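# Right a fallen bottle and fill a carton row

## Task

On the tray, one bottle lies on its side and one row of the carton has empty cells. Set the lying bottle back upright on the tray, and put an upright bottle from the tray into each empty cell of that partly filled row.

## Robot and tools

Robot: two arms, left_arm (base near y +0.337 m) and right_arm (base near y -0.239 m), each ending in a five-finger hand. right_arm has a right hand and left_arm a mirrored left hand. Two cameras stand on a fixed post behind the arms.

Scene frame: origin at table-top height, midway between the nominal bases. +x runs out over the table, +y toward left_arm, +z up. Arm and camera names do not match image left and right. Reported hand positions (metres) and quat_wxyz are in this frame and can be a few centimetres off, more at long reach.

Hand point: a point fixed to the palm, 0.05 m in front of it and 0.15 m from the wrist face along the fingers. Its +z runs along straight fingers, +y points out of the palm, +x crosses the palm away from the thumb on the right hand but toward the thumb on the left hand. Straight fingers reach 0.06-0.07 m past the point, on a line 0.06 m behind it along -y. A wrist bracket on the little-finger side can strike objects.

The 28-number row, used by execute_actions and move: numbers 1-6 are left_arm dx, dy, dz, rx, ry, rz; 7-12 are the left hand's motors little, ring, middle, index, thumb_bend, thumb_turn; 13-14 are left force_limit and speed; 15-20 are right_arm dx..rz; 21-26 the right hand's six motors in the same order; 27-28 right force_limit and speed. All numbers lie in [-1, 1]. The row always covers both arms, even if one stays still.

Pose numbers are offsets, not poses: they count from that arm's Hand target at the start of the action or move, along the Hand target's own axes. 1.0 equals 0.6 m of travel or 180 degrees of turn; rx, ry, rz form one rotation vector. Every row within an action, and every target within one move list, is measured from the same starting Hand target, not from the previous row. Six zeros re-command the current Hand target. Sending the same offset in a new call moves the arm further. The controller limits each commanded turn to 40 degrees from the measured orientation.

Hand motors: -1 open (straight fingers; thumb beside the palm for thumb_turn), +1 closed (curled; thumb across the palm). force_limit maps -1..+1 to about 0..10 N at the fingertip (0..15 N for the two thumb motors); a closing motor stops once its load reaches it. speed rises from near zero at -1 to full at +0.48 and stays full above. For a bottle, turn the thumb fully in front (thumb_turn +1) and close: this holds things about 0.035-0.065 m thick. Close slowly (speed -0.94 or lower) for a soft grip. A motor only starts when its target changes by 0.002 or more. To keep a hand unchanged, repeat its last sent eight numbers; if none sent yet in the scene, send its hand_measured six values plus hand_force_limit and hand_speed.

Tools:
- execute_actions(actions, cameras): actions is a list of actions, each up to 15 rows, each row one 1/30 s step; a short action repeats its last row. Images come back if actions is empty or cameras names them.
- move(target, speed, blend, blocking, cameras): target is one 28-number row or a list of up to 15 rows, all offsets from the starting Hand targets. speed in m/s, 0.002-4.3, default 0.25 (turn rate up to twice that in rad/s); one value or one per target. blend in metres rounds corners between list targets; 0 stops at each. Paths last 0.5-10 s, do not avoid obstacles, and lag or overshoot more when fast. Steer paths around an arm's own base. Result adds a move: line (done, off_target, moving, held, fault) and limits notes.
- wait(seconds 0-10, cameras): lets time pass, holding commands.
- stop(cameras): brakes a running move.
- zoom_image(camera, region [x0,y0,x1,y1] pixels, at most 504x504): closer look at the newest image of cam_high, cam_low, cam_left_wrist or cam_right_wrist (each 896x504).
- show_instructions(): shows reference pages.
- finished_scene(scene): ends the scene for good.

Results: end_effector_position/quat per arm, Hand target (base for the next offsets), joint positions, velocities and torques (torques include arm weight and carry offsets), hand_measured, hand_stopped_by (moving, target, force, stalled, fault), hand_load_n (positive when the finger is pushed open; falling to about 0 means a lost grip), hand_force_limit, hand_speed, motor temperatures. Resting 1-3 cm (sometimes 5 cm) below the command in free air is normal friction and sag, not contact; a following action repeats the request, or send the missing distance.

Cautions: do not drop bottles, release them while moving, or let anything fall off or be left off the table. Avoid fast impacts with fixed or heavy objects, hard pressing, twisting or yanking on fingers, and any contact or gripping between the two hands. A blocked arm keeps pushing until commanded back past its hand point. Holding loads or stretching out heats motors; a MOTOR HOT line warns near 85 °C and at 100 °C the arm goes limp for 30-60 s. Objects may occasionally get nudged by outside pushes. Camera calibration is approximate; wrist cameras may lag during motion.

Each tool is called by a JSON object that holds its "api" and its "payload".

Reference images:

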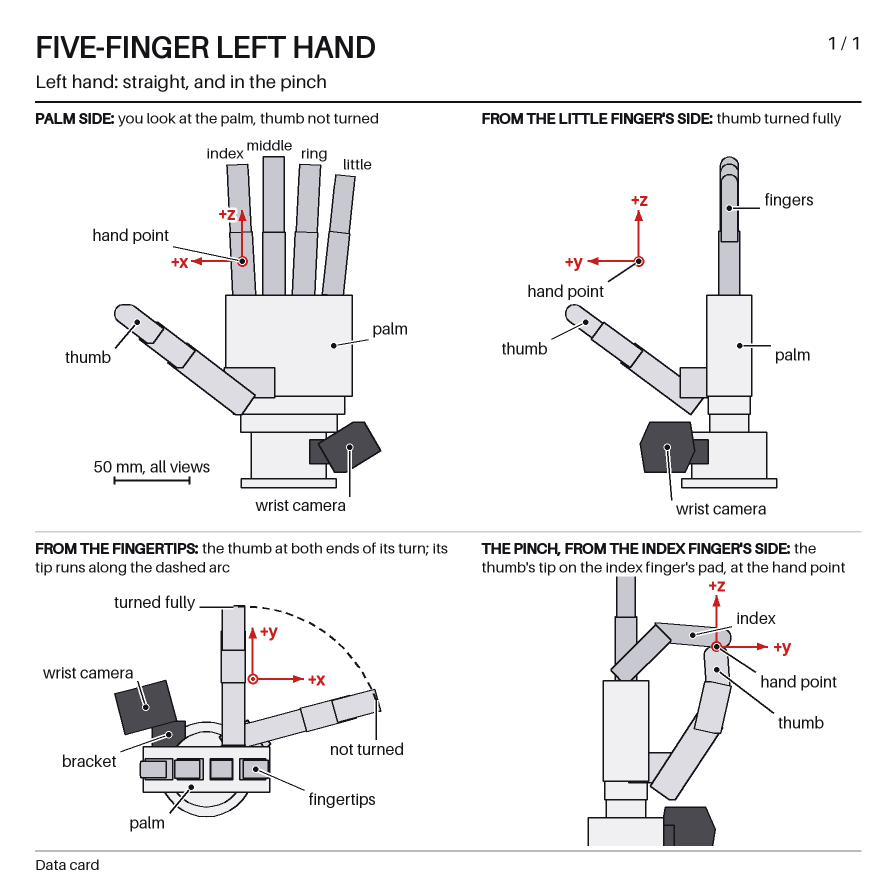

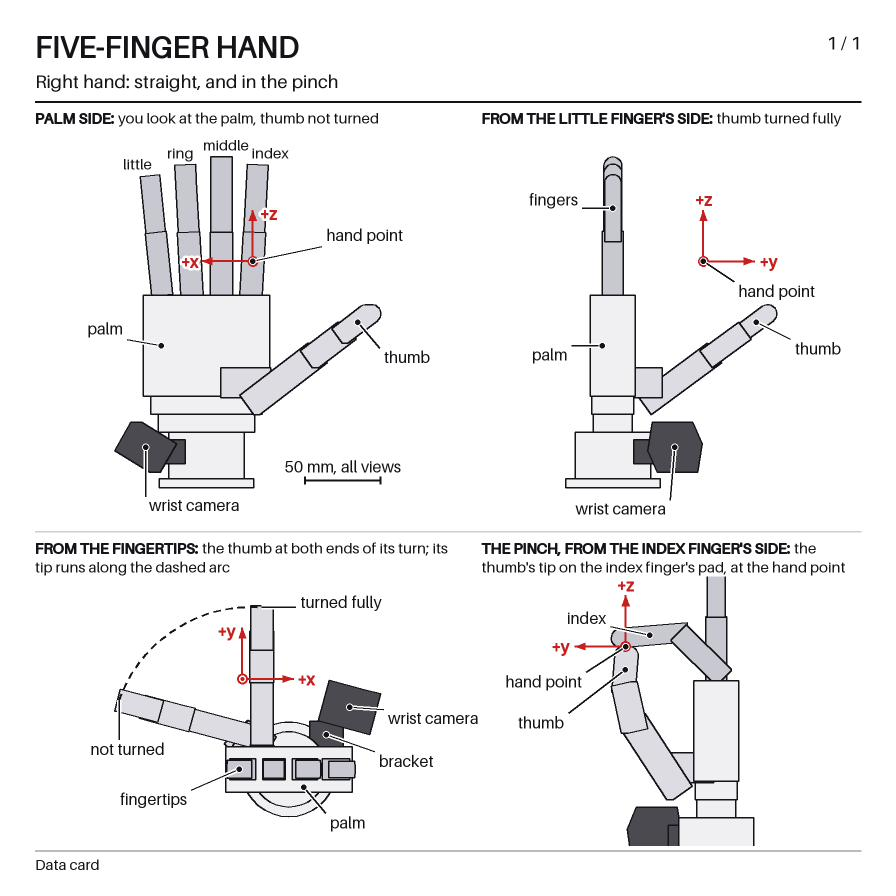

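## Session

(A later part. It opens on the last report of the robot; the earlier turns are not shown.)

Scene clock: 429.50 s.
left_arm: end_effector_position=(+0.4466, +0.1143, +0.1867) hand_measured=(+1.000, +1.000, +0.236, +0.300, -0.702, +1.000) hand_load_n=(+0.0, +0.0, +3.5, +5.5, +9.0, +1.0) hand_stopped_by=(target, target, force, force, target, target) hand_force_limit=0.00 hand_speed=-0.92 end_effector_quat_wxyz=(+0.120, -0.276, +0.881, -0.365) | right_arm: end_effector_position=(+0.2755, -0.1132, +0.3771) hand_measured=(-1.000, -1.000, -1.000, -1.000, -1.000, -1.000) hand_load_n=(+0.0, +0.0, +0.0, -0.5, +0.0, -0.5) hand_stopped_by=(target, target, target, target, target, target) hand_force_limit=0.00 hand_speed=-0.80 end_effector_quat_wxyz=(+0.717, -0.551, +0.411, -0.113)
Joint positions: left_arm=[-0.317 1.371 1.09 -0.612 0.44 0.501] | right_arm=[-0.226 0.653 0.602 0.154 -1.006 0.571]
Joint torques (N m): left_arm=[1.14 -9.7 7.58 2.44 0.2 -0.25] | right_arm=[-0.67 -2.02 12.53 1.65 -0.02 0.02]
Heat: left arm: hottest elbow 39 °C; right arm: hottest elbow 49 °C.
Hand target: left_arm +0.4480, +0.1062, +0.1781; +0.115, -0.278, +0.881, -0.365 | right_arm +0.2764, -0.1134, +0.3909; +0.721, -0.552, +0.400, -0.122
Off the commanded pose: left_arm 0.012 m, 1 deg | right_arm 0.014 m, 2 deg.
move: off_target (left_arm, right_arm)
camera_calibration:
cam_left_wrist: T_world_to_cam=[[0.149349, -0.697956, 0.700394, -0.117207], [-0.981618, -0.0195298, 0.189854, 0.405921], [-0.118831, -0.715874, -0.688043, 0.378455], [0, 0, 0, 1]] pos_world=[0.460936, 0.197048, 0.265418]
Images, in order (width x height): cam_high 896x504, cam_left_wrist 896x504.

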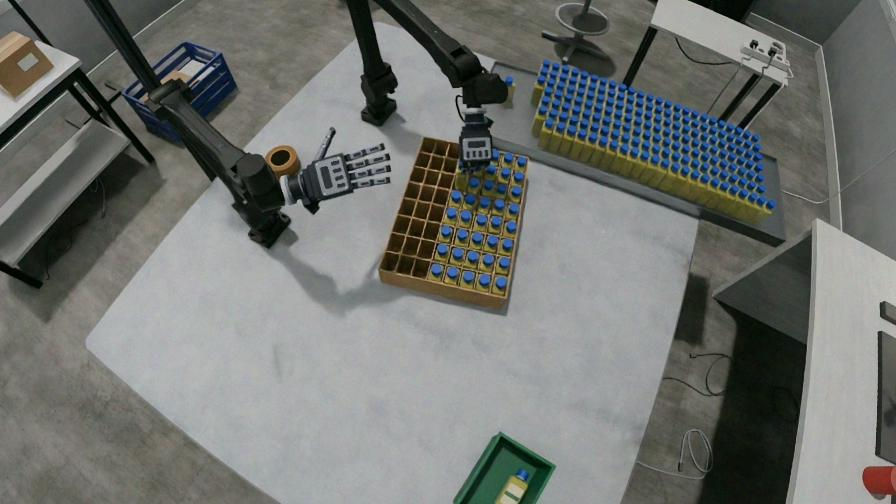

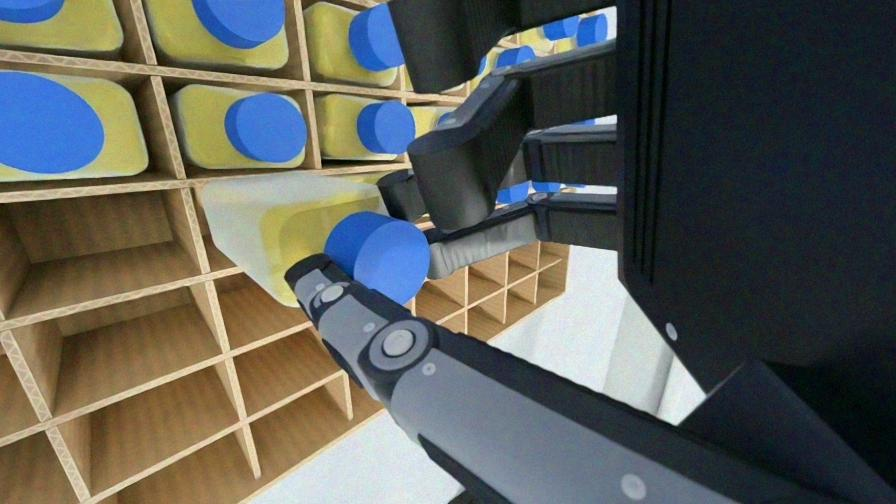

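{"api": "move", "payload": {"target": [[0.0009,-0.0669,-0.0672,0,0,0,1,1,0.45,0.45,-0.7,1,0,-0.92,0,0,0,0,0,0,-1,-1,-1,-1,-1,-1,0,-0.8],[0.0029,-0.0305,-0.0329,0,0,0,1,1,0.45,0.45,-0.7,1,0,-0.92,0,0,0,0,0,0,-1,-1,-1,-1,-1,-1,0,-0.8]], "speed": 0.06, "cameras": ["cam_left_wrist"]}}

{"api": "zoom_image", "payload": {"camera": "cam_left_wrist", "region": [100, 100, 400, 300]}}

Scene clock: 440.97 s.
left_arm: end_effector_position=(+0.4425, +0.1145, +0.1986) hand_measured=(+1.000, +1.000, +0.236, +0.300, -0.702, +1.000) hand_load_n=(+0.0, +0.0, +4.0, +5.5, +9.5, +0.5) hand_stopped_by=(target, target, force, force, target, target) hand_force_limit=0.00 hand_speed=-0.92 end_effector_quat_wxyz=(+0.108, -0.281, +0.885, -0.356) | right_arm: end_effector_position=(+0.2755, -0.1132, +0.3771) hand_measured=(-1.000, -1.000, -1.000, -1.000, -1.000, -1.000) hand_load_n=(+0.0, +0.0, +0.0, +0.0, +0.0, +0.0) hand_stopped_by=(target, target, target, target, target, target) hand_force_limit=0.00 hand_speed=-0.80 end_effector_quat_wxyz=(+0.717, -0.551, +0.411, -0.113)
Joint positions: left_arm=[-0.319 1.371 1.131 -0.686 0.439 0.5] | right_arm=[-0.226 0.653 0.602 0.154 -1.006 0.571]
Joint torques (N m): left_arm=[1.49 -11.63 8.31 2.39 0.19 -0.32] | right_arm=[-0.73 -1.96 12.52 1.65 0 0.01]
Heat: left arm: hottest elbow 39 °C; right arm: hottest elbow 49 °C.
Hand target: left_arm +0.4461, +0.1061, +0.2050; +0.115, -0.278, +0.881, -0.365 | right_arm +0.2764, -0.1134, +0.3909; +0.721, -0.552, +0.400, -0.122
Off the commanded pose: left_arm 0.011 m, 1 deg | right_arm 0.014 m, 2 deg.
move: off_target (left_arm, right_arm)
camera_calibration:
cam_left_wrist: T_world_to_cam=[[0.170419, -0.705322, 0.688097, -0.130849], [-0.975237, -0.0208349, 0.220178, 0.391056], [-0.14096, -0.708581, -0.691407, 0.395834], [0, 0, 0, 1]] pos_world=[0.459469, 0.196338, 0.277617]
Images, in order (width x height): cam_left_wrist 896x504.

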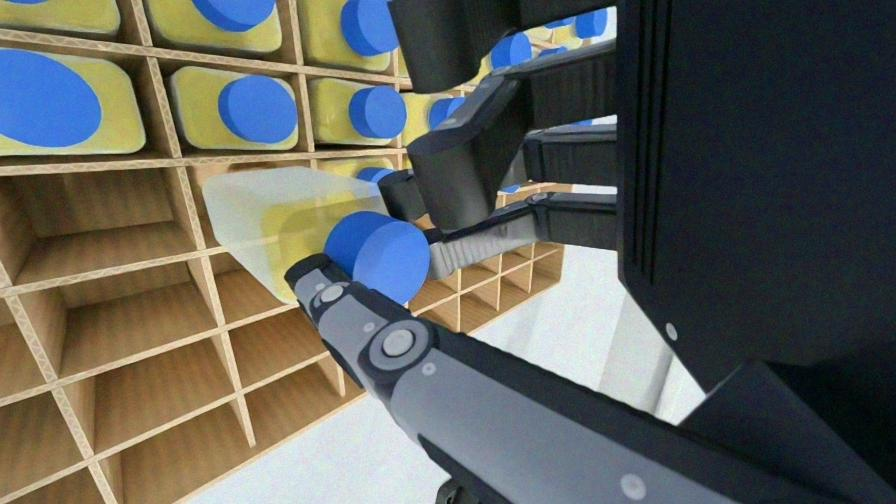

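Scaled by 1.680 from the camera's 896x504 image, which has a finer 1280x720 frame.

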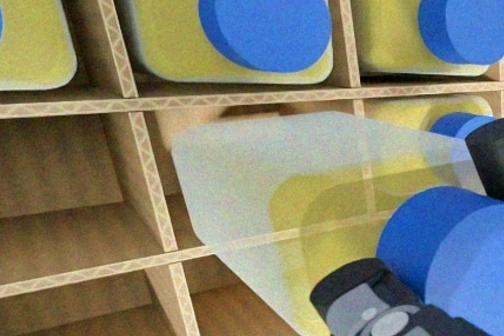

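{"api": "move", "payload": {"target": [-0.0019,0.0143,0.0163,0,0,0,1,1,0.45,0.45,-0.7,1,0,-0.92,0,0,0,0,0,0,-1,-1,-1,-1,-1,-1,0,-0.8], "speed": 0.05, "cameras": ["cam_left_wrist"]}}

{"api": "zoom_image", "payload": {"camera": "cam_left_wrist", "region": [100, 100, 400, 300]}}

Scene clock: 461.07 s.
left_arm: end_effector_position=(+0.4437, +0.1141, +0.1917) hand_measured=(+1.000, +1.000, +0.236, +0.300, -0.702, +1.000) hand_load_n=(+0.0, +0.0, +4.0, +5.0, +9.5, +1.0) hand_stopped_by=(target, target, force, force, target, target) hand_force_limit=0.00 hand_speed=-0.92 end_effector_quat_wxyz=(+0.113, -0.279, +0.883, -0.360) | right_arm: end_effector_position=(+0.2755, -0.1132, +0.3771) hand_measured=(-1.000, -1.000, -1.000, -1.000, -1.000, -1.000) hand_load_n=(+0.0, +0.0, +0.0, +0.0, +0.0, -0.5) hand_stopped_by=(target, target, target, target, target, target) hand_force_limit=0.00 hand_speed=-0.80 end_effector_quat_wxyz=(+0.717, -0.551, +0.411, -0.113)
Joint positions: left_arm=[-0.319 1.371 1.109 -0.65 0.439 0.5] | right_arm=[-0.226 0.653 0.602 0.154 -1.006 0.571]
Joint torques (N m): left_arm=[1.26 -10.93 8.24 2.44 0.19 -0.26] | right_arm=[-0.79 -1.73 12.51 1.66 -0.01 0.01]
Heat: left arm: hottest elbow 38 °C; right arm: hottest elbow 49 °C.
Hand target: left_arm +0.4474, +0.1061, +0.1920; +0.115, -0.278, +0.881, -0.365 | right_arm +0.2764, -0.1134, +0.3909; +0.721, -0.552, +0.400, -0.122
Off the commanded pose: left_arm 0.009 m, 1 deg | right_arm 0.014 m, 2 deg.
move: off_target (right_arm)
camera_calibration:
cam_left_wrist: T_world_to_cam=[[0.161373, -0.70247, 0.693177, -0.123892], [-0.978031, -0.019913, 0.207507, 0.397212], [-0.131964, -0.711435, -0.690251, 0.387052], [0, 0, 0, 1]] pos_world=[0.459555, 0.196242, 0.270618]
Images, in order (width x height): cam_left_wrist 896x504.

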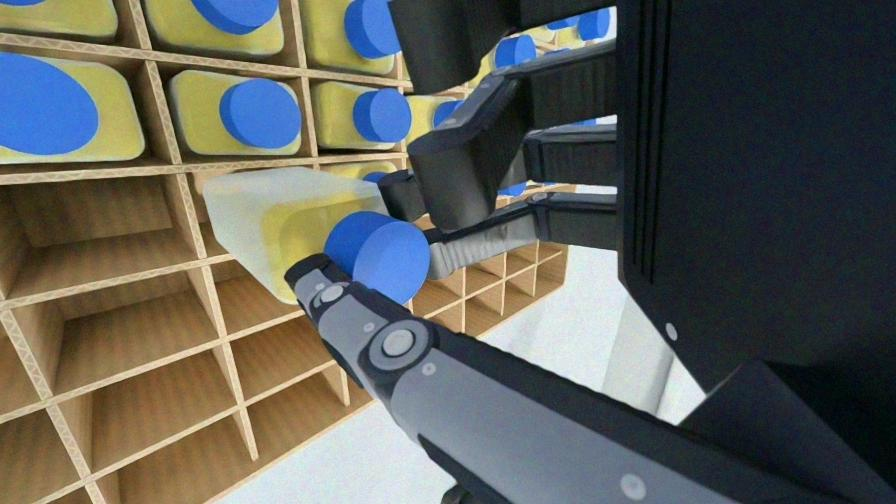

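Scaled by 1.680 from the camera's 896x504 image, which has a finer 1280x720 frame.

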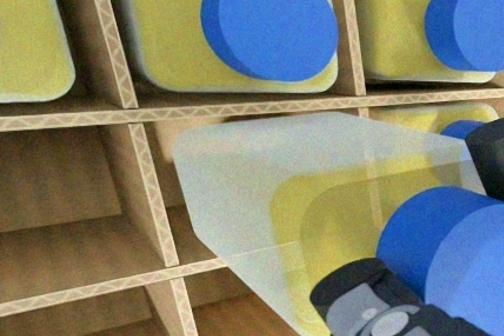

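{"api": "move", "payload": {"target": [0,0.0165,0.0165,0,0,0,1,1,0.45,0.45,-0.7,1,0,-0.92,0,0,0,0,0,0,-1,-1,-1,-1,-1,-1,0,-0.8], "speed": 0.05, "cameras": ["cam_left_wrist"]}}

{"api": "zoom_image", "payload": {"camera": "cam_left_wrist", "region": [100, 100, 400, 300]}}

Scene clock: 469.30 s.
left_arm: end_effector_position=(+0.4435, +0.1142, +0.1796) hand_measured=(+1.000, +1.000, +0.236, +0.300, -0.702, +1.000) hand_load_n=(-0.5, +0.0, +4.0, +5.0, +9.5, +0.5) hand_stopped_by=(target, target, force, force, target, target) hand_force_limit=0.00 hand_speed=-0.92 end_effector_quat_wxyz=(+0.114, -0.278, +0.883, -0.361) | right_arm: end_effector_position=(+0.2755, -0.1132, +0.3771) hand_measured=(-1.000, -1.000, -1.000, -1.000, -1.000, -1.000) hand_load_n=(+0.0, +0.0, +0.0, +0.0, +0.0, +0.0) hand_stopped_by=(target, target, target, target, target, target) hand_force_limit=0.00 hand_speed=-0.80 end_effector_quat_wxyz=(+0.717, -0.551, +0.411, -0.113)
Joint positions: left_arm=[-0.319 1.378 1.081 -0.611 0.439 0.5] | right_arm=[-0.226 0.653 0.602 0.154 -1.006 0.571]
Joint torques (N m): left_arm=[1.96 -9.76 8.08 2.25 0.21 -0.28] | right_arm=[-0.79 -1.96 12.49 1.63 0 0.01]
Heat: left arm: hottest elbow 38 °C; right arm: hottest elbow 49 °C.
Hand target: left_arm +0.4475, +0.1061, +0.1779; +0.115, -0.278, +0.881, -0.365 | right_arm +0.2764, -0.1134, +0.3909; +0.721, -0.552, +0.400, -0.122
Off the commanded pose: left_arm 0.009 m, 1 deg | right_arm 0.014 m, 2 deg.
move: off_target (right_arm)
camera_calibration:
cam_left_wrist: T_world_to_cam=[[0.158833, -0.701673, 0.694569, -0.114563], [-0.978785, -0.0196805, 0.203945, 0.400476], [-0.129433, -0.712227, -0.689913, 0.377614], [0, 0, 0, 1]] pos_world=[0.459052, 0.196443, 0.258418]
Images, in order (width x height): cam_left_wrist 896x504.

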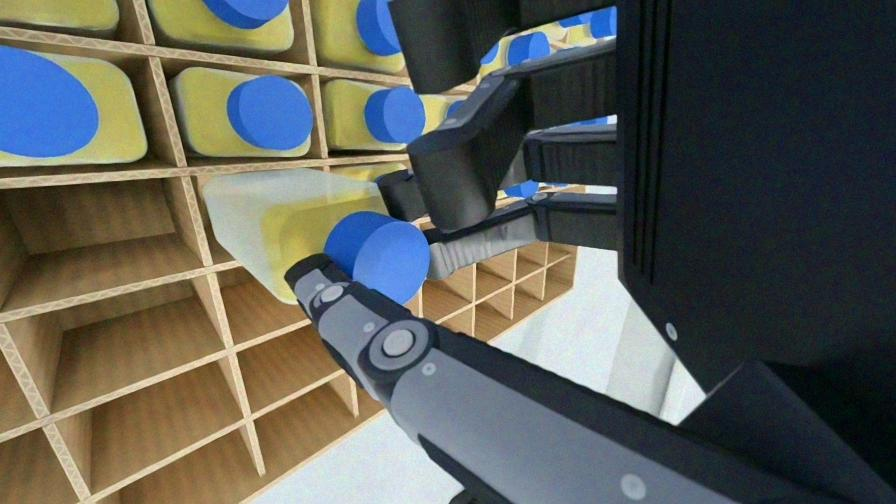

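Scaled by 1.680 from the camera's 896x504 image, which has a finer 1280x720 frame.

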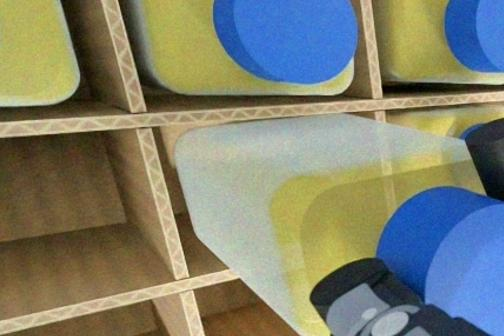

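{"api": "move", "payload": {"target": [0,0.0212,0.0212,0,0,0,1,1,0.45,0.45,-0.7,1,0,-0.92,0,0,0,0,0,0,-1,-1,-1,-1,-1,-1,0,-0.8], "speed": 0.05, "cameras": ["cam_left_wrist"]}}

{"api": "zoom_image", "payload": {"camera": "cam_left_wrist", "region": [100, 100, 400, 300]}}

Scene clock: 471.80 s.
left_arm: end_effector_position=(+0.4435, +0.1142, +0.1606) hand_measured=(+1.000, +1.000, +0.236, +0.300, -0.702, +1.000) hand_load_n=(+0.0, +0.0, +4.0, +5.0, +9.0, +0.5) hand_stopped_by=(target, target, force, force, target, target) hand_force_limit=0.00 hand_speed=-0.92 end_effector_quat_wxyz=(+0.114, -0.279, +0.883, -0.360) | right_arm: end_effector_position=(+0.2755, -0.1132, +0.3771) hand_measured=(-1.000, -1.000, -1.000, -1.000, -1.000, -1.000) hand_load_n=(+0.0, +0.0, +0.0, +0.0, -0.5, +0.0) hand_stopped_by=(target, target, target, target, target, target) hand_force_limit=0.00 hand_speed=-0.80 end_effector_quat_wxyz=(+0.717, -0.551, +0.411, -0.113)
Joint positions: left_arm=[-0.319 1.395 1.047 -0.562 0.439 0.5] | right_arm=[-0.226 0.653 0.602 0.154 -1.006 0.571]
Joint torques (N m): left_arm=[1.61 -10.4 8.12 2.22 0.18 -0.29] | right_arm=[-1.03 -1.85 12.49 1.66 0 0.01]
Heat: left arm: hottest elbow 38 °C; right arm: hottest elbow 49 °C.
Hand target: left_arm +0.4475, +0.1060, +0.1600; +0.115, -0.278, +0.881, -0.365 | right_arm +0.2764, -0.1134, +0.3909; +0.721, -0.552, +0.400, -0.122
Off the commanded pose: left_arm 0.009 m, 1 deg | right_arm 0.014 m, 2 deg.
move: off_target (right_arm)
camera_calibration:
cam_left_wrist: T_world_to_cam=[[0.160107, -0.702052, 0.693894, -0.101887], [-0.978401, -0.0197538, 0.205768, 0.403928], [-0.130753, -0.711852, -0.690052, 0.365095], [0, 0, 0, 1]] pos_world=[0.459253, 0.196342, 0.239518]
Images, in order (width x height): cam_left_wrist 896x504.

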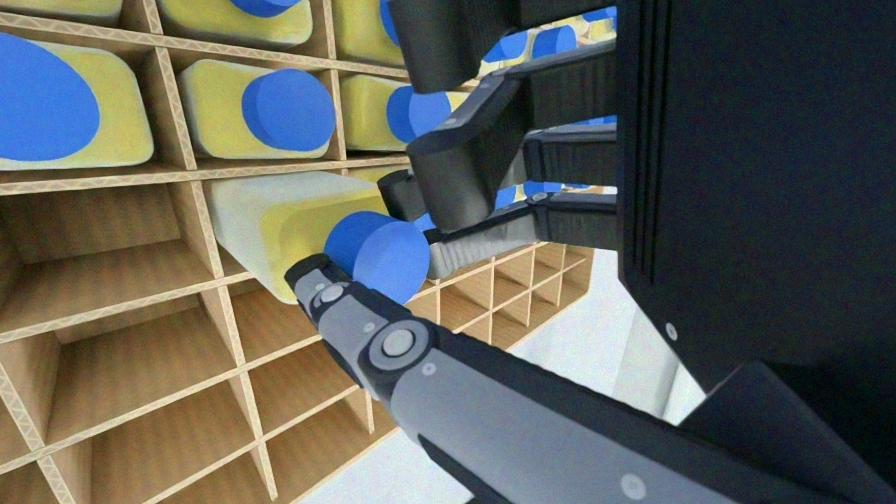

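Scaled by 1.680 from the camera's 896x504 image, which has a finer 1280x720 frame.

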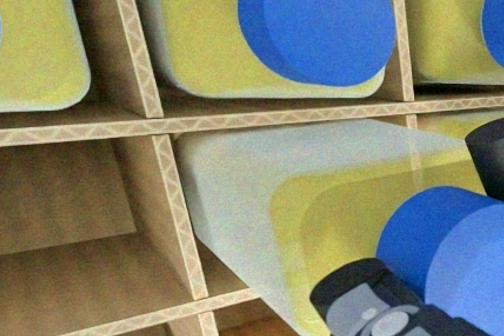

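{"api": "move", "payload": {"target": [0,0.0295,0.0295,0,0,0,1,1,0.45,0.45,-0.7,1,0,-0.92,0,0,0,0,0,0,-1,-1,-1,-1,-1,-1,0,-0.8], "speed": 0.05, "cameras": ["cam_left_wrist","cam_high"]}}

{"api": "zoom_image", "payload": {"camera": "cam_high", "region": [420, 90, 540, 190]}}

Scene clock: 475.53 s.
left_arm: end_effector_position=(+0.4436, +0.1141, +0.1352) hand_measured=(+1.000, +1.000, +0.236, +0.300, -0.702, +1.000) hand_load_n=(+0.0, +0.0, +4.0, +5.0, +9.0, +1.0) hand_stopped_by=(target, target, force, force, target, target) hand_force_limit=0.00 hand_speed=-0.92 end_effector_quat_wxyz=(+0.113, -0.279, +0.883, -0.360) | right_arm: end_effector_position=(+0.2755, -0.1132, +0.3771) hand_measured=(-1.000, -1.000, -1.000, -1.000, -1.000, -1.000) hand_load_n=(+0.0, +0.0, +0.0, +0.0, +0.0, -0.5) hand_stopped_by=(target, target, target, target, target, target) hand_force_limit=0.00 hand_speed=-0.80 end_effector_quat_wxyz=(+0.717, -0.551, +0.411, -0.113)
Joint positions: left_arm=[-0.319 1.423 1.003 -0.491 0.439 0.5] | right_arm=[-0.226 0.653 0.602 0.154 -1.006 0.571]
Joint torques (N m): left_arm=[1.73 -10.64 7.86 2.18 0.22 -0.29] | right_arm=[-0.79 -1.96 12.52 1.66 0 0.01]
Heat: left arm: hottest elbow 38 °C; right arm: hottest elbow 49 °C.
Hand target: left_arm +0.4475, +0.1060, +0.1351; +0.115, -0.278, +0.881, -0.365 | right_arm +0.2764, -0.1134, +0.3909; +0.721, -0.552, +0.400, -0.122
Off the commanded pose: left_arm 0.009 m, 1 deg | right_arm 0.014 m, 2 deg.
move: off_target (right_arm)
camera_calibration:
cam_left_wrist: T_world_to_cam=[[0.160641, -0.702251, 0.693569, -0.0844153], [-0.978246, -0.0198304, 0.206498, 0.40904], [-0.131259, -0.711653, -0.69016, 0.347798], [0, 0, 0, 1]] pos_world=[0.459354, 0.196342, 0.214118]
Images, in order (width x height): cam_high 896x504, cam_left_wrist 896x504.

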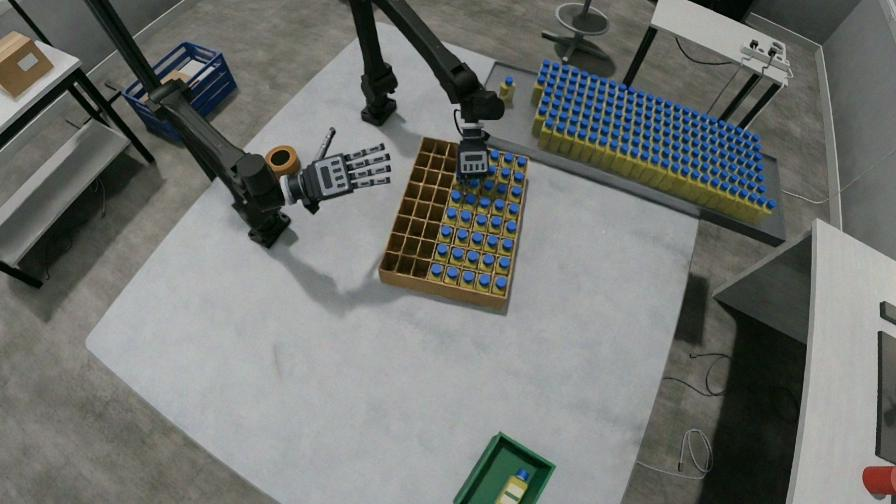

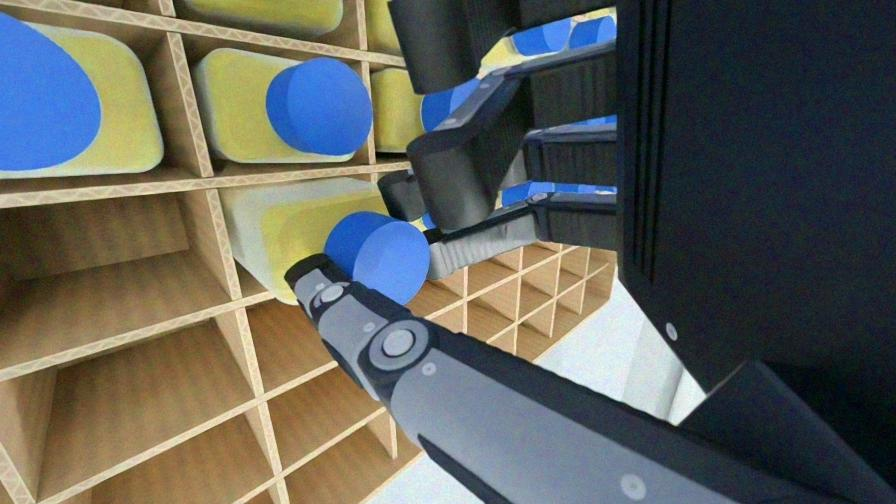

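Scaled by 4.200 from the camera's 896x504 image, which has a finer 1280x720 frame.

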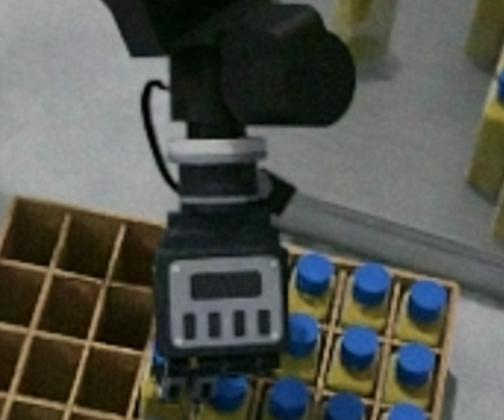

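{"api": "move", "payload": {"target": [0,0.0236,0.0236,0,0,0,1,1,0.45,0.45,-0.7,1,0,-0.92,0,0,0,0,0,0,-1,-1,-1,-1,-1,-1,0,-0.8], "speed": 0.05, "cameras": ["cam_left_wrist"]}}

Scene clock: 477.93 s.
left_arm: end_effector_position=(+0.4439, +0.1140, +0.1156) hand_measured=(+1.000, +1.000, +0.236, +0.300, -0.702, +1.000) hand_load_n=(+0.0, +0.0, +3.5, +5.0, +9.0, +1.0) hand_stopped_by=(target, target, force, force, target, target) hand_force_limit=0.00 hand_speed=-0.92 end_effector_quat_wxyz=(+0.114, -0.279, +0.883, -0.360) | right_arm: end_effector_position=(+0.2755, -0.1132, +0.3771) hand_measured=(-1.000, -1.000, -1.000, -1.000, -1.000, -1.000) hand_load_n=(+0.0, +0.0, +0.0, +0.0, +0.0, -0.5) hand_stopped_by=(target, target, target, target, target, target) hand_force_limit=0.00 hand_speed=-0.80 end_effector_quat_wxyz=(+0.717, -0.551, +0.411, -0.113)
Joint positions: left_arm=[-0.319 1.447 0.972 -0.434 0.439 0.5] | right_arm=[-0.226 0.653 0.602 0.154 -1.006 0.571]
Joint torques (N m): left_arm=[1.32 -10.52 7.57 2.26 0.21 -0.26] | right_arm=[-0.79 -2.08 12.49 1.65 0 0.03]
Heat: left arm: hottest elbow 38 °C; right arm: hottest elbow 49 °C.
Hand target: left_arm +0.4475, +0.1060, +0.1150; +0.115, -0.278, +0.881, -0.365 | right_arm +0.2764, -0.1134, +0.3909; +0.721, -0.552, +0.400, -0.122
Off the commanded pose: left_arm 0.009 m, 1 deg | right_arm 0.014 m, 2 deg.
move: off_target (right_arm)
camera_calibration:
cam_left_wrist: T_world_to_cam=[[0.160107, -0.702052, 0.693894, -0.0707962], [-0.978401, -0.0197538, 0.205768, 0.413577], [-0.130753, -0.711852, -0.690052, 0.334024], [0, 0, 0, 1]] pos_world=[0.459653, 0.196242, 0.194518]
Images, in order (width x height): cam_left_wrist 896x504.

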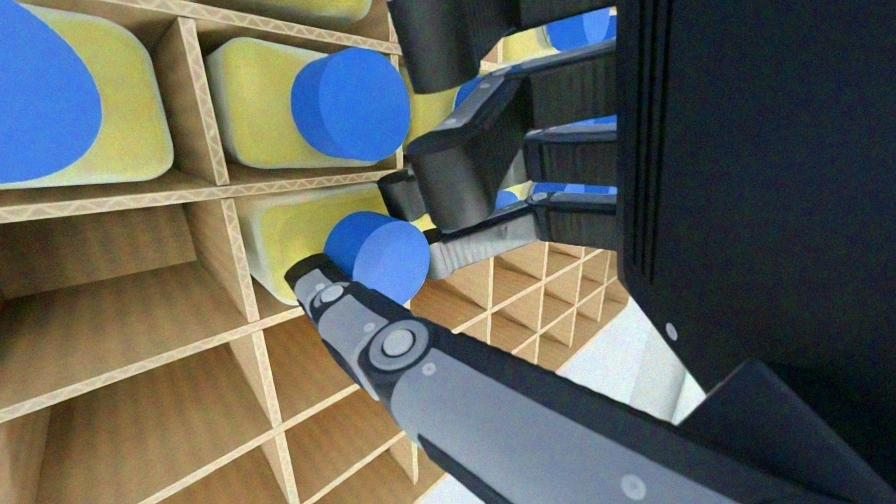

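{"api": "move", "payload": {"target": [0,0.0153,0.0153,0,0,0,1,1,0.45,0.45,-0.7,1,0,-0.92,0,0,0,0,0,0,-1,-1,-1,-1,-1,-1,0,-0.8], "speed": 0.05, "cameras": ["cam_left_wrist"]}}

Scene clock: 491.10 s.
left_arm: end_effector_position=(+0.4459, +0.1134, +0.1091) hand_measured=(+1.000, +1.000, +0.236, +0.300, -0.702, +1.000) hand_load_n=(+0.0, +0.5, +3.5, +5.5, +9.0, +0.5) hand_stopped_by=(target, target, force, force, target, target) hand_force_limit=0.00 hand_speed=-0.92 end_effector_quat_wxyz=(+0.118, -0.277, +0.881, -0.363) | right_arm: end_effector_position=(+0.2755, -0.1132, +0.3771) hand_measured=(-1.000, -1.000, -1.000, -1.000, -1.000, -1.000) hand_load_n=(+0.0, +0.0, +0.0, +0.0, +0.0, -0.5) hand_stopped_by=(target, target, target, target, target, target) hand_force_limit=0.00 hand_speed=-0.80 end_effector_quat_wxyz=(+0.717, -0.551, +0.411, -0.113)
Joint positions: left_arm=[-0.319 1.455 0.957 -0.4 0.438 0.498] | right_arm=[-0.226 0.653 0.602 0.154 -1.006 0.571]
Joint torques (N m): left_arm=[1.14 -9.88 7.36 2.36 0.23 -0.26] | right_arm=[-0.97 -1.96 12.48 1.68 0 -0.01]
Heat: left arm: hottest elbow 38 °C; right arm: hottest elbow 49 °C.
Hand target: left_arm +0.4474, +0.1061, +0.1018; +0.115, -0.278, +0.881, -0.365 | right_arm +0.2764, -0.1134, +0.3909; +0.721, -0.552, +0.400, -0.122
Off the commanded pose: left_arm 0.010 m, 0 deg | right_arm 0.014 m, 2 deg.
move: off_target (right_arm)
camera_calibration:
cam_left_wrist: T_world_to_cam=[[0.15348, -0.699066, 0.698392, -0.06489], [-0.980557, -0.0202871, 0.195183, 0.419001], [-0.122277, -0.71477, -0.688587, 0.325712], [0, 0, 0, 1]] pos_world=[0.460641, 0.195947, 0.187818]
Images, in order (width x height): cam_left_wrist 896x504.

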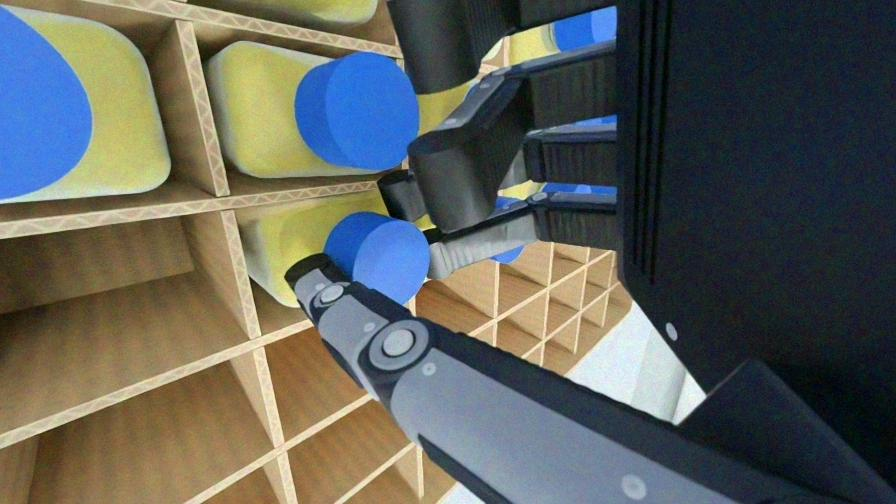

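{"api": "execute_actions", "payload": {"actions": [[[0,-0.0071,-0.0071,0,0,0,1,1,0.0,0.0,-0.85,1,-0.4,-0.7,0,0,0,0,0,0,-1,-1,-1,-1,-1,-1,0,-0.8]]], "cameras": ["cam_left_wrist","cam_high"]}}

Scene clock: 496.40 s.
left_arm: end_effector_position=(+0.4464, +0.1143, +0.1089) hand_measured=(+1.000, +1.000, +0.000, +0.000, -0.850, +1.000) hand_load_n=(+0.0, +0.0, +0.0, -0.5, +0.0, +0.0) hand_stopped_by=(target, target, target, target, target, target) hand_force_limit=-0.40 hand_speed=-0.70 end_effector_quat_wxyz=(+0.119, -0.279, +0.881, -0.362) | right_arm: end_effector_position=(+0.2755, -0.1132, +0.3771) hand_measured=(-1.000, -1.000, -1.000, -1.000, -1.000, -1.000) hand_load_n=(+0.0, +0.0, +0.0, +0.0, +0.0, -0.5) hand_stopped_by=(target, target, target, target, target, target) hand_force_limit=0.00 hand_speed=-0.80 end_effector_quat_wxyz=(+0.717, -0.551, +0.411, -0.113)
Joint positions: left_arm=[-0.318 1.455 0.957 -0.4 0.435 0.498] | right_arm=[-0.226 0.653 0.602 0.154 -1.006 0.571]
Joint torques (N m): left_arm=[1.08 -11.11 7.87 1.73 0.32 -0.26] | right_arm=[-0.79 -1.9 12.52 1.68 0 0.01]
Heat: left arm: hottest elbow 38 °C; right arm: hottest elbow 49 °C.
Hand target: left_arm +0.4474, +0.1060, +0.1079; +0.115, -0.278, +0.881, -0.365 | right_arm +0.2764, -0.1134, +0.3909; +0.721, -0.552, +0.400, -0.122
Off the commanded pose: left_arm 0.008 m, 1 deg | right_arm 0.014 m, 2 deg.
camera_calibration:
cam_left_wrist: T_world_to_cam=[[0.155341, -0.700408, 0.696633, -0.0646969], [-0.980619, -0.0241014, 0.194435, 0.420126], [-0.119394, -0.713335, -0.690578, 0.325], [0, 0, 0, 1]] pos_world=[0.460837, 0.196645, 0.187821]
Images, in order (width x height): cam_high 896x504, cam_left_wrist 896x504.

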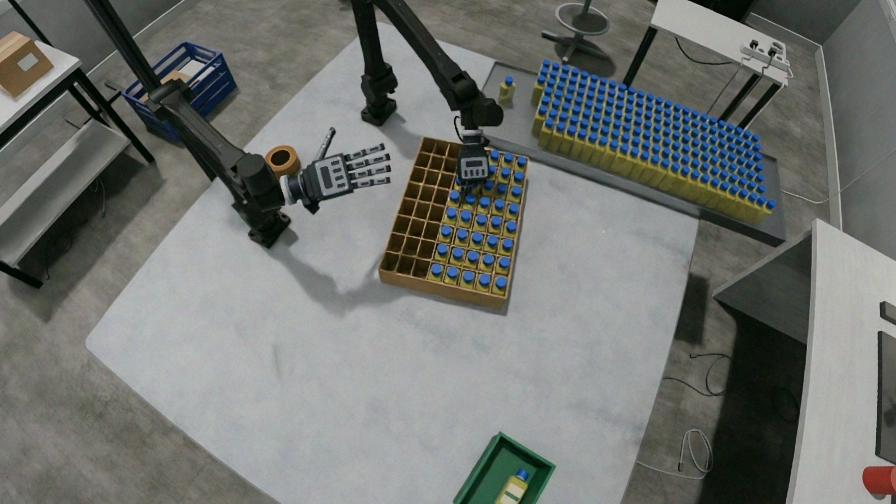

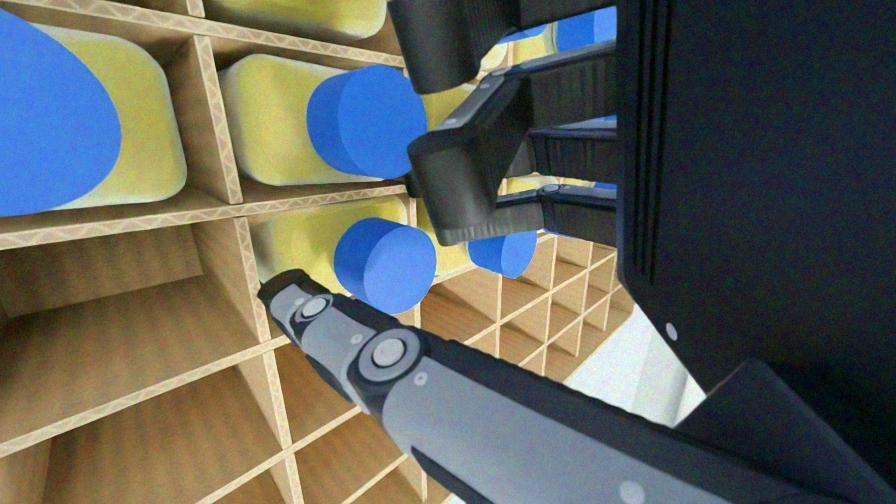

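{"api": "move", "payload": {"target": [[-0.0137,-0.1388,-0.1252,0,0,0,1,1,0.0,0.0,-0.85,1,-0.4,-0.7,0,0,0,0,0,0,-1,-1,-1,-1,-1,-1,0,-0.8],[-0.2423,-0.0868,-0.3188,0,0.0216,0.0216,1,1,0.0,0.0,-0.85,1,-0.4,-0.7,0,0,0,0,0,0,-1,-1,-1,-1,-1,-1,0,-0.8],[-0.5304,0.0505,-0.3854,0,0.0432,0.0432,1,1,-0.1,-0.1,-0.7,1,-0.8,0,0,0,0,0,0,0,-1,-1,-1,-1,-1,-1,0,-0.8]], "speed": [0.08,0.2,0.2], "blend": [0.02,0.04,0], "cameras": ["cam_high","cam_left_wrist"]}}

{"api": "zoom_image", "payload": {"camera": "cam_high", "region": [370, 120, 550, 320]}}

Scene clock: 509.37 s.
left_arm: end_effector_position=(+0.5921, +0.4360, +0.2441) hand_measured=(+1.000, +1.000, -0.100, -0.100, -0.700, +1.000) hand_load_n=(+0.0, +0.0, +0.0, +0.0, +0.0, +0.0) hand_stopped_by=(target, target, target, target, target, target) hand_force_limit=-0.80 hand_speed=0.00 end_effector_quat_wxyz=(+0.069, -0.202, +0.903, -0.374) | right_arm: end_effector_position=(+0.2755, -0.1132, +0.3771) hand_measured=(-1.000, -1.000, -1.000, -1.000, -1.000, -1.000) hand_load_n=(+0.5, +0.0, +0.0, -0.5, +0.0, +0.0) hand_stopped_by=(target, target, target, target, target, target) hand_force_limit=0.00 hand_speed=-0.80 end_effector_quat_wxyz=(+0.717, -0.551, +0.411, -0.113)
Joint positions: left_arm=[0.32 1.946 2.01 -1.565 0.778 1.434] | right_arm=[-0.226 0.653 0.602 0.154 -1.006 0.571]
Joint torques (N m): left_arm=[2.26 -18.9 10.82 0.03 0.7 0.05] | right_arm=[-0.73 -1.79 12.52 1.69 0 0.01]
Heat: left arm: hottest elbow 38 °C; right arm: hottest elbow 49 °C.
Hand target: left_arm +0.6022, +0.4400, +0.2501; +0.079, -0.192, +0.904, -0.374 | right_arm +0.2764, -0.1134, +0.3909; +0.721, -0.552, +0.400, -0.122
Off the commanded pose: left_arm 0.012 m, 2 deg | right_arm 0.014 m, 2 deg.
move: off_target (left_arm, right_arm); target 3's new numbers were sent with left_arm's hand 0.012 m and 2 deg from that target
camera_calibration:
cam_left_wrist: T_world_to_cam=[[0.0464151, -0.70857, 0.704112, 0.110056], [-0.961202, 0.16019, 0.224567, 0.445275], [-0.271913, -0.687217, -0.673644, 0.740122], [0, 0, 0, 1]] pos_world=[0.62414, 0.515279, 0.321093]
Images, in order (width x height): cam_high 896x504, cam_left_wrist 896x504.

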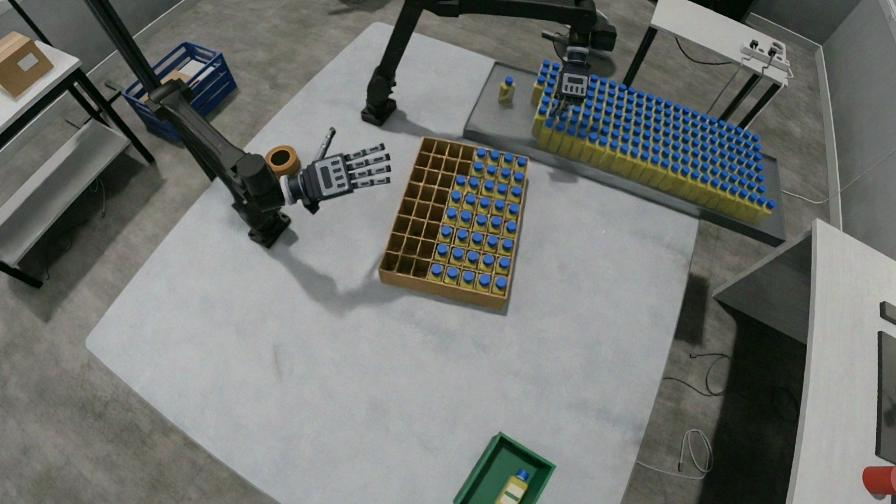

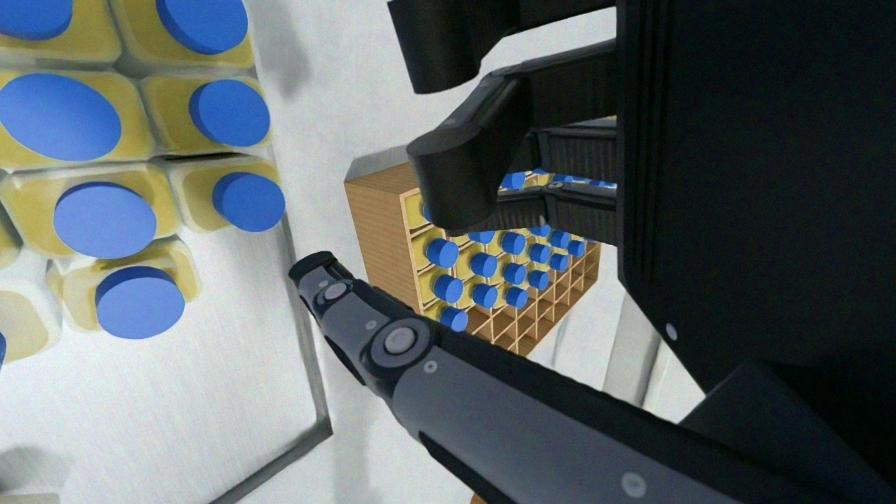

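Scaled by 2.520 from the camera's 896x504 image, which has a finer 1280x720 frame.

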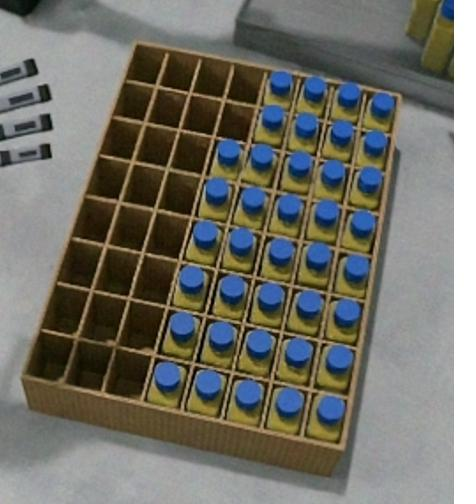

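{"api": "move", "payload": {"target": [0.0057,0.068,0.0618,0,0,0,1,1,-0.1,-0.1,-0.7,1,-0.8,0,0,0,0,0,0,0,-1,-1,-1,-1,-1,-1,0,-0.8], "speed": 0.08, "cameras": ["cam_high","cam_left_wrist"]}}

{"api": "zoom_image", "payload": {"camera": "cam_high", "region": [525, 90, 585, 138]}}

Scene clock: 514.93 s.
left_arm: end_effector_position=(+0.5939, +0.4366, +0.1989) hand_measured=(+1.000, +1.000, -0.100, -0.100, -0.700, +1.000) hand_load_n=(+0.0, +0.0, +0.0, +0.0, +0.0, +0.0) hand_stopped_by=(target, target, target, target, target, target) hand_force_limit=-0.80 hand_speed=0.00 end_effector_quat_wxyz=(+0.072, -0.199, +0.903, -0.374) | right_arm: end_effector_position=(+0.2755, -0.1132, +0.3771) hand_measured=(-1.000, -1.000, -1.000, -1.000, -1.000, -1.000) hand_load_n=(+0.0, +0.0, +0.0, +0.0, +0.0, -0.5) hand_stopped_by=(target, target, target, target, target, target) hand_force_limit=0.00 hand_speed=-0.80 end_effector_quat_wxyz=(+0.717, -0.551, +0.411, -0.113)
Joint positions: left_arm=[0.32 1.946 1.892 -1.442 0.778 1.44] | right_arm=[-0.226 0.653 0.602 0.154 -1.006 0.571]
Joint torques (N m): left_arm=[2.32 -19.96 7.46 0.88 0.73 0.05] | right_arm=[-0.73 -1.96 12.55 1.62 -0.01 0.01]
Heat: left arm: hottest elbow 38 °C; right arm: hottest elbow 50 °C.
Hand target: left_arm +0.5980, +0.4410, +0.1950; +0.079, -0.192, +0.904, -0.374 | right_arm +0.2764, -0.1134, +0.3909; +0.721, -0.552, +0.400, -0.122
Off the commanded pose: left_arm 0.007 m, 1 deg | right_arm 0.014 m, 2 deg.
move: off_target (right_arm)
camera_calibration:
cam_left_wrist: T_world_to_cam=[[0.0370605, -0.710566, 0.702654, 0.148953], [-0.962453, 0.163829, 0.216437, 0.457759], [-0.268908, -0.684292, -0.677815, 0.708362], [0, 0, 0, 1]] pos_world=[0.625535, 0.515574, 0.2764]
Images, in order (width x height): cam_high 896x504, cam_left_wrist 896x504.

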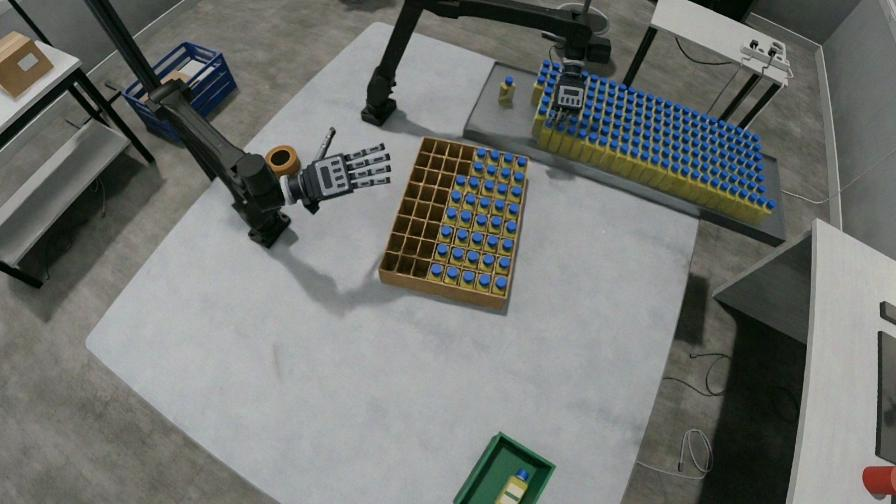

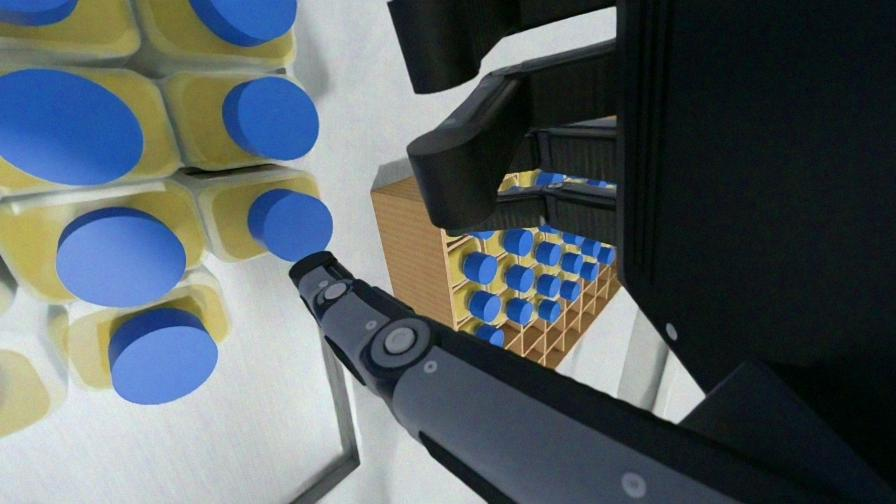

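Scaled by 8.400 from the camera's 896x504 image, which has a finer 1280x720 frame.

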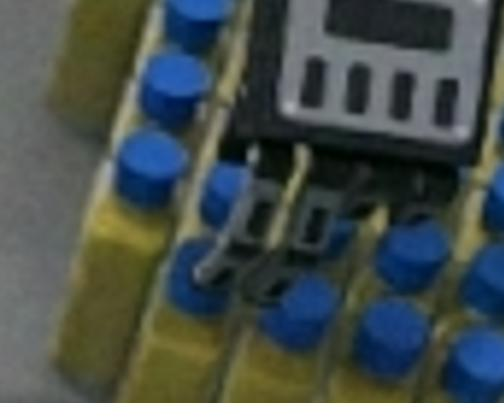

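{"api": "move", "payload": {"target": [[-0.0085,-0.0101,-0.037,0,0,0,1,1,-0.1,-0.1,-0.7,1,-0.8,0,0,0,0,0,0,0,-1,-1,-1,-1,-1,-1,0,-0.8],[0.0012,0.0364,0.0343,0,0,0,1,1,-0.1,-0.1,-0.7,1,-0.8,0,0,0,0,0,0,0,-1,-1,-1,-1,-1,-1,0,-0.8]], "speed": 0.06, "cameras": ["cam_high","cam_left_wrist"]}}

{"api": "zoom_image", "payload": {"camera": "cam_high", "region": [525, 90, 585, 138]}}

Scene clock: 522.07 s.
left_arm: end_effector_position=(+0.5930, +0.4440, +0.1724) hand_measured=(+1.000, +1.000, -0.100, -0.100, -0.700, +1.000) hand_load_n=(+0.0, +0.0, +0.0, +0.0, +0.0, +0.5) hand_stopped_by=(target, target, target, target, target, target) hand_force_limit=-0.80 hand_speed=0.00 end_effector_quat_wxyz=(+0.082, -0.191, +0.904, -0.372) | right_arm: end_effector_position=(+0.2755, -0.1132, +0.3771) hand_measured=(-1.000, -1.000, -1.000, -1.000, -1.000, -1.000) hand_load_n=(+0.0, +0.0, +0.0, +0.0, +0.0, -0.5) hand_stopped_by=(target, target, target, target, target, target) hand_force_limit=0.00 hand_speed=-0.80 end_effector_quat_wxyz=(+0.717, -0.551, +0.411, -0.113)
Joint positions: left_arm=[0.332 1.946 1.824 -1.369 0.779 1.465] | right_arm=[-0.226 0.653 0.602 0.154 -1.006 0.571]
Joint torques (N m): left_arm=[1.73 -19.49 7.21 0.98 0.71 -0.2] | right_arm=[-0.56 -1.85 12.48 1.63 -0.01 0.01]
Heat: left arm: hottest shoulder 38 °C; right arm: hottest elbow 50 °C.
Hand target: left_arm +0.5969, +0.4416, +0.1650; +0.079, -0.192, +0.904, -0.374 | right_arm +0.2764, -0.1134, +0.3909; +0.721, -0.552, +0.400, -0.122
Off the commanded pose: left_arm 0.009 m, 0 deg | right_arm 0.014 m, 2 deg.
move: off_target (right_arm)
camera_calibration:
cam_left_wrist: T_world_to_cam=[[0.0173413, -0.716483, 0.697389, 0.188039], [-0.965826, 0.168402, 0.197029, 0.464797], [-0.258609, -0.676973, -0.689078, 0.687779], [0, 0, 0, 1]] pos_world=[0.623519, 0.522062, 0.251218]
Images, in order (width x height): cam_high 896x504, cam_left_wrist 896x504.

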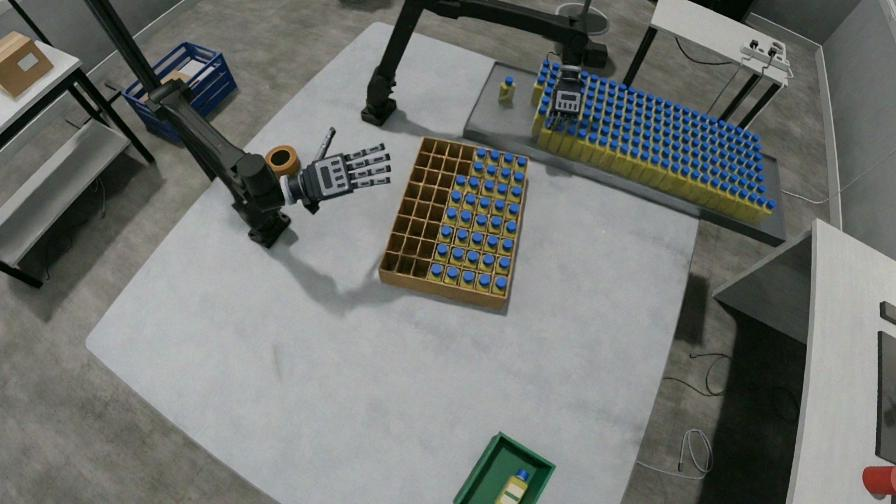

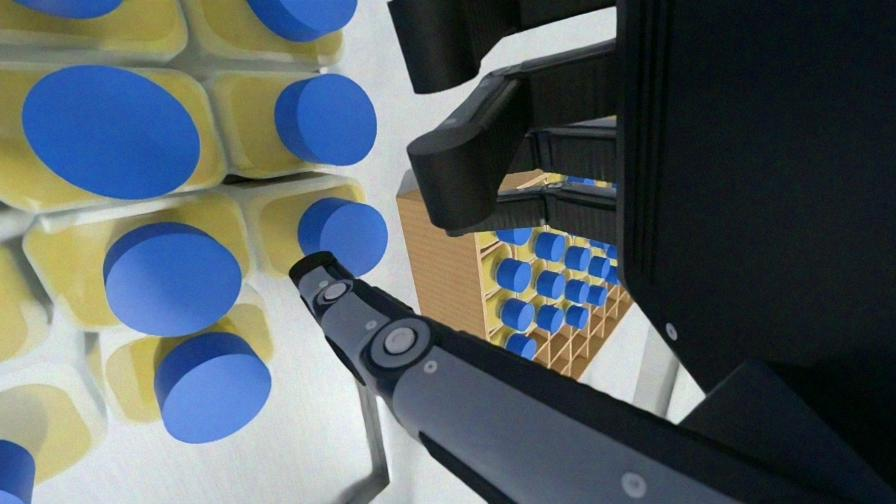

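Scaled by 8.400 from the camera's 896x504 image, which has a finer 1280x720 frame.

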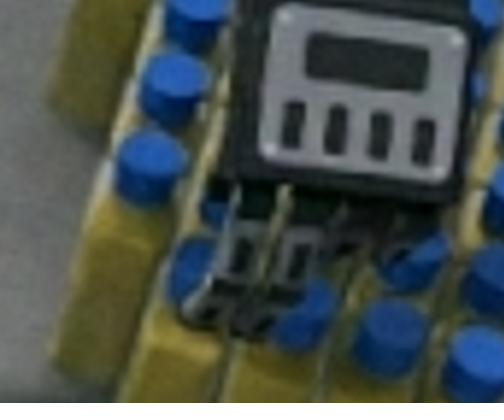

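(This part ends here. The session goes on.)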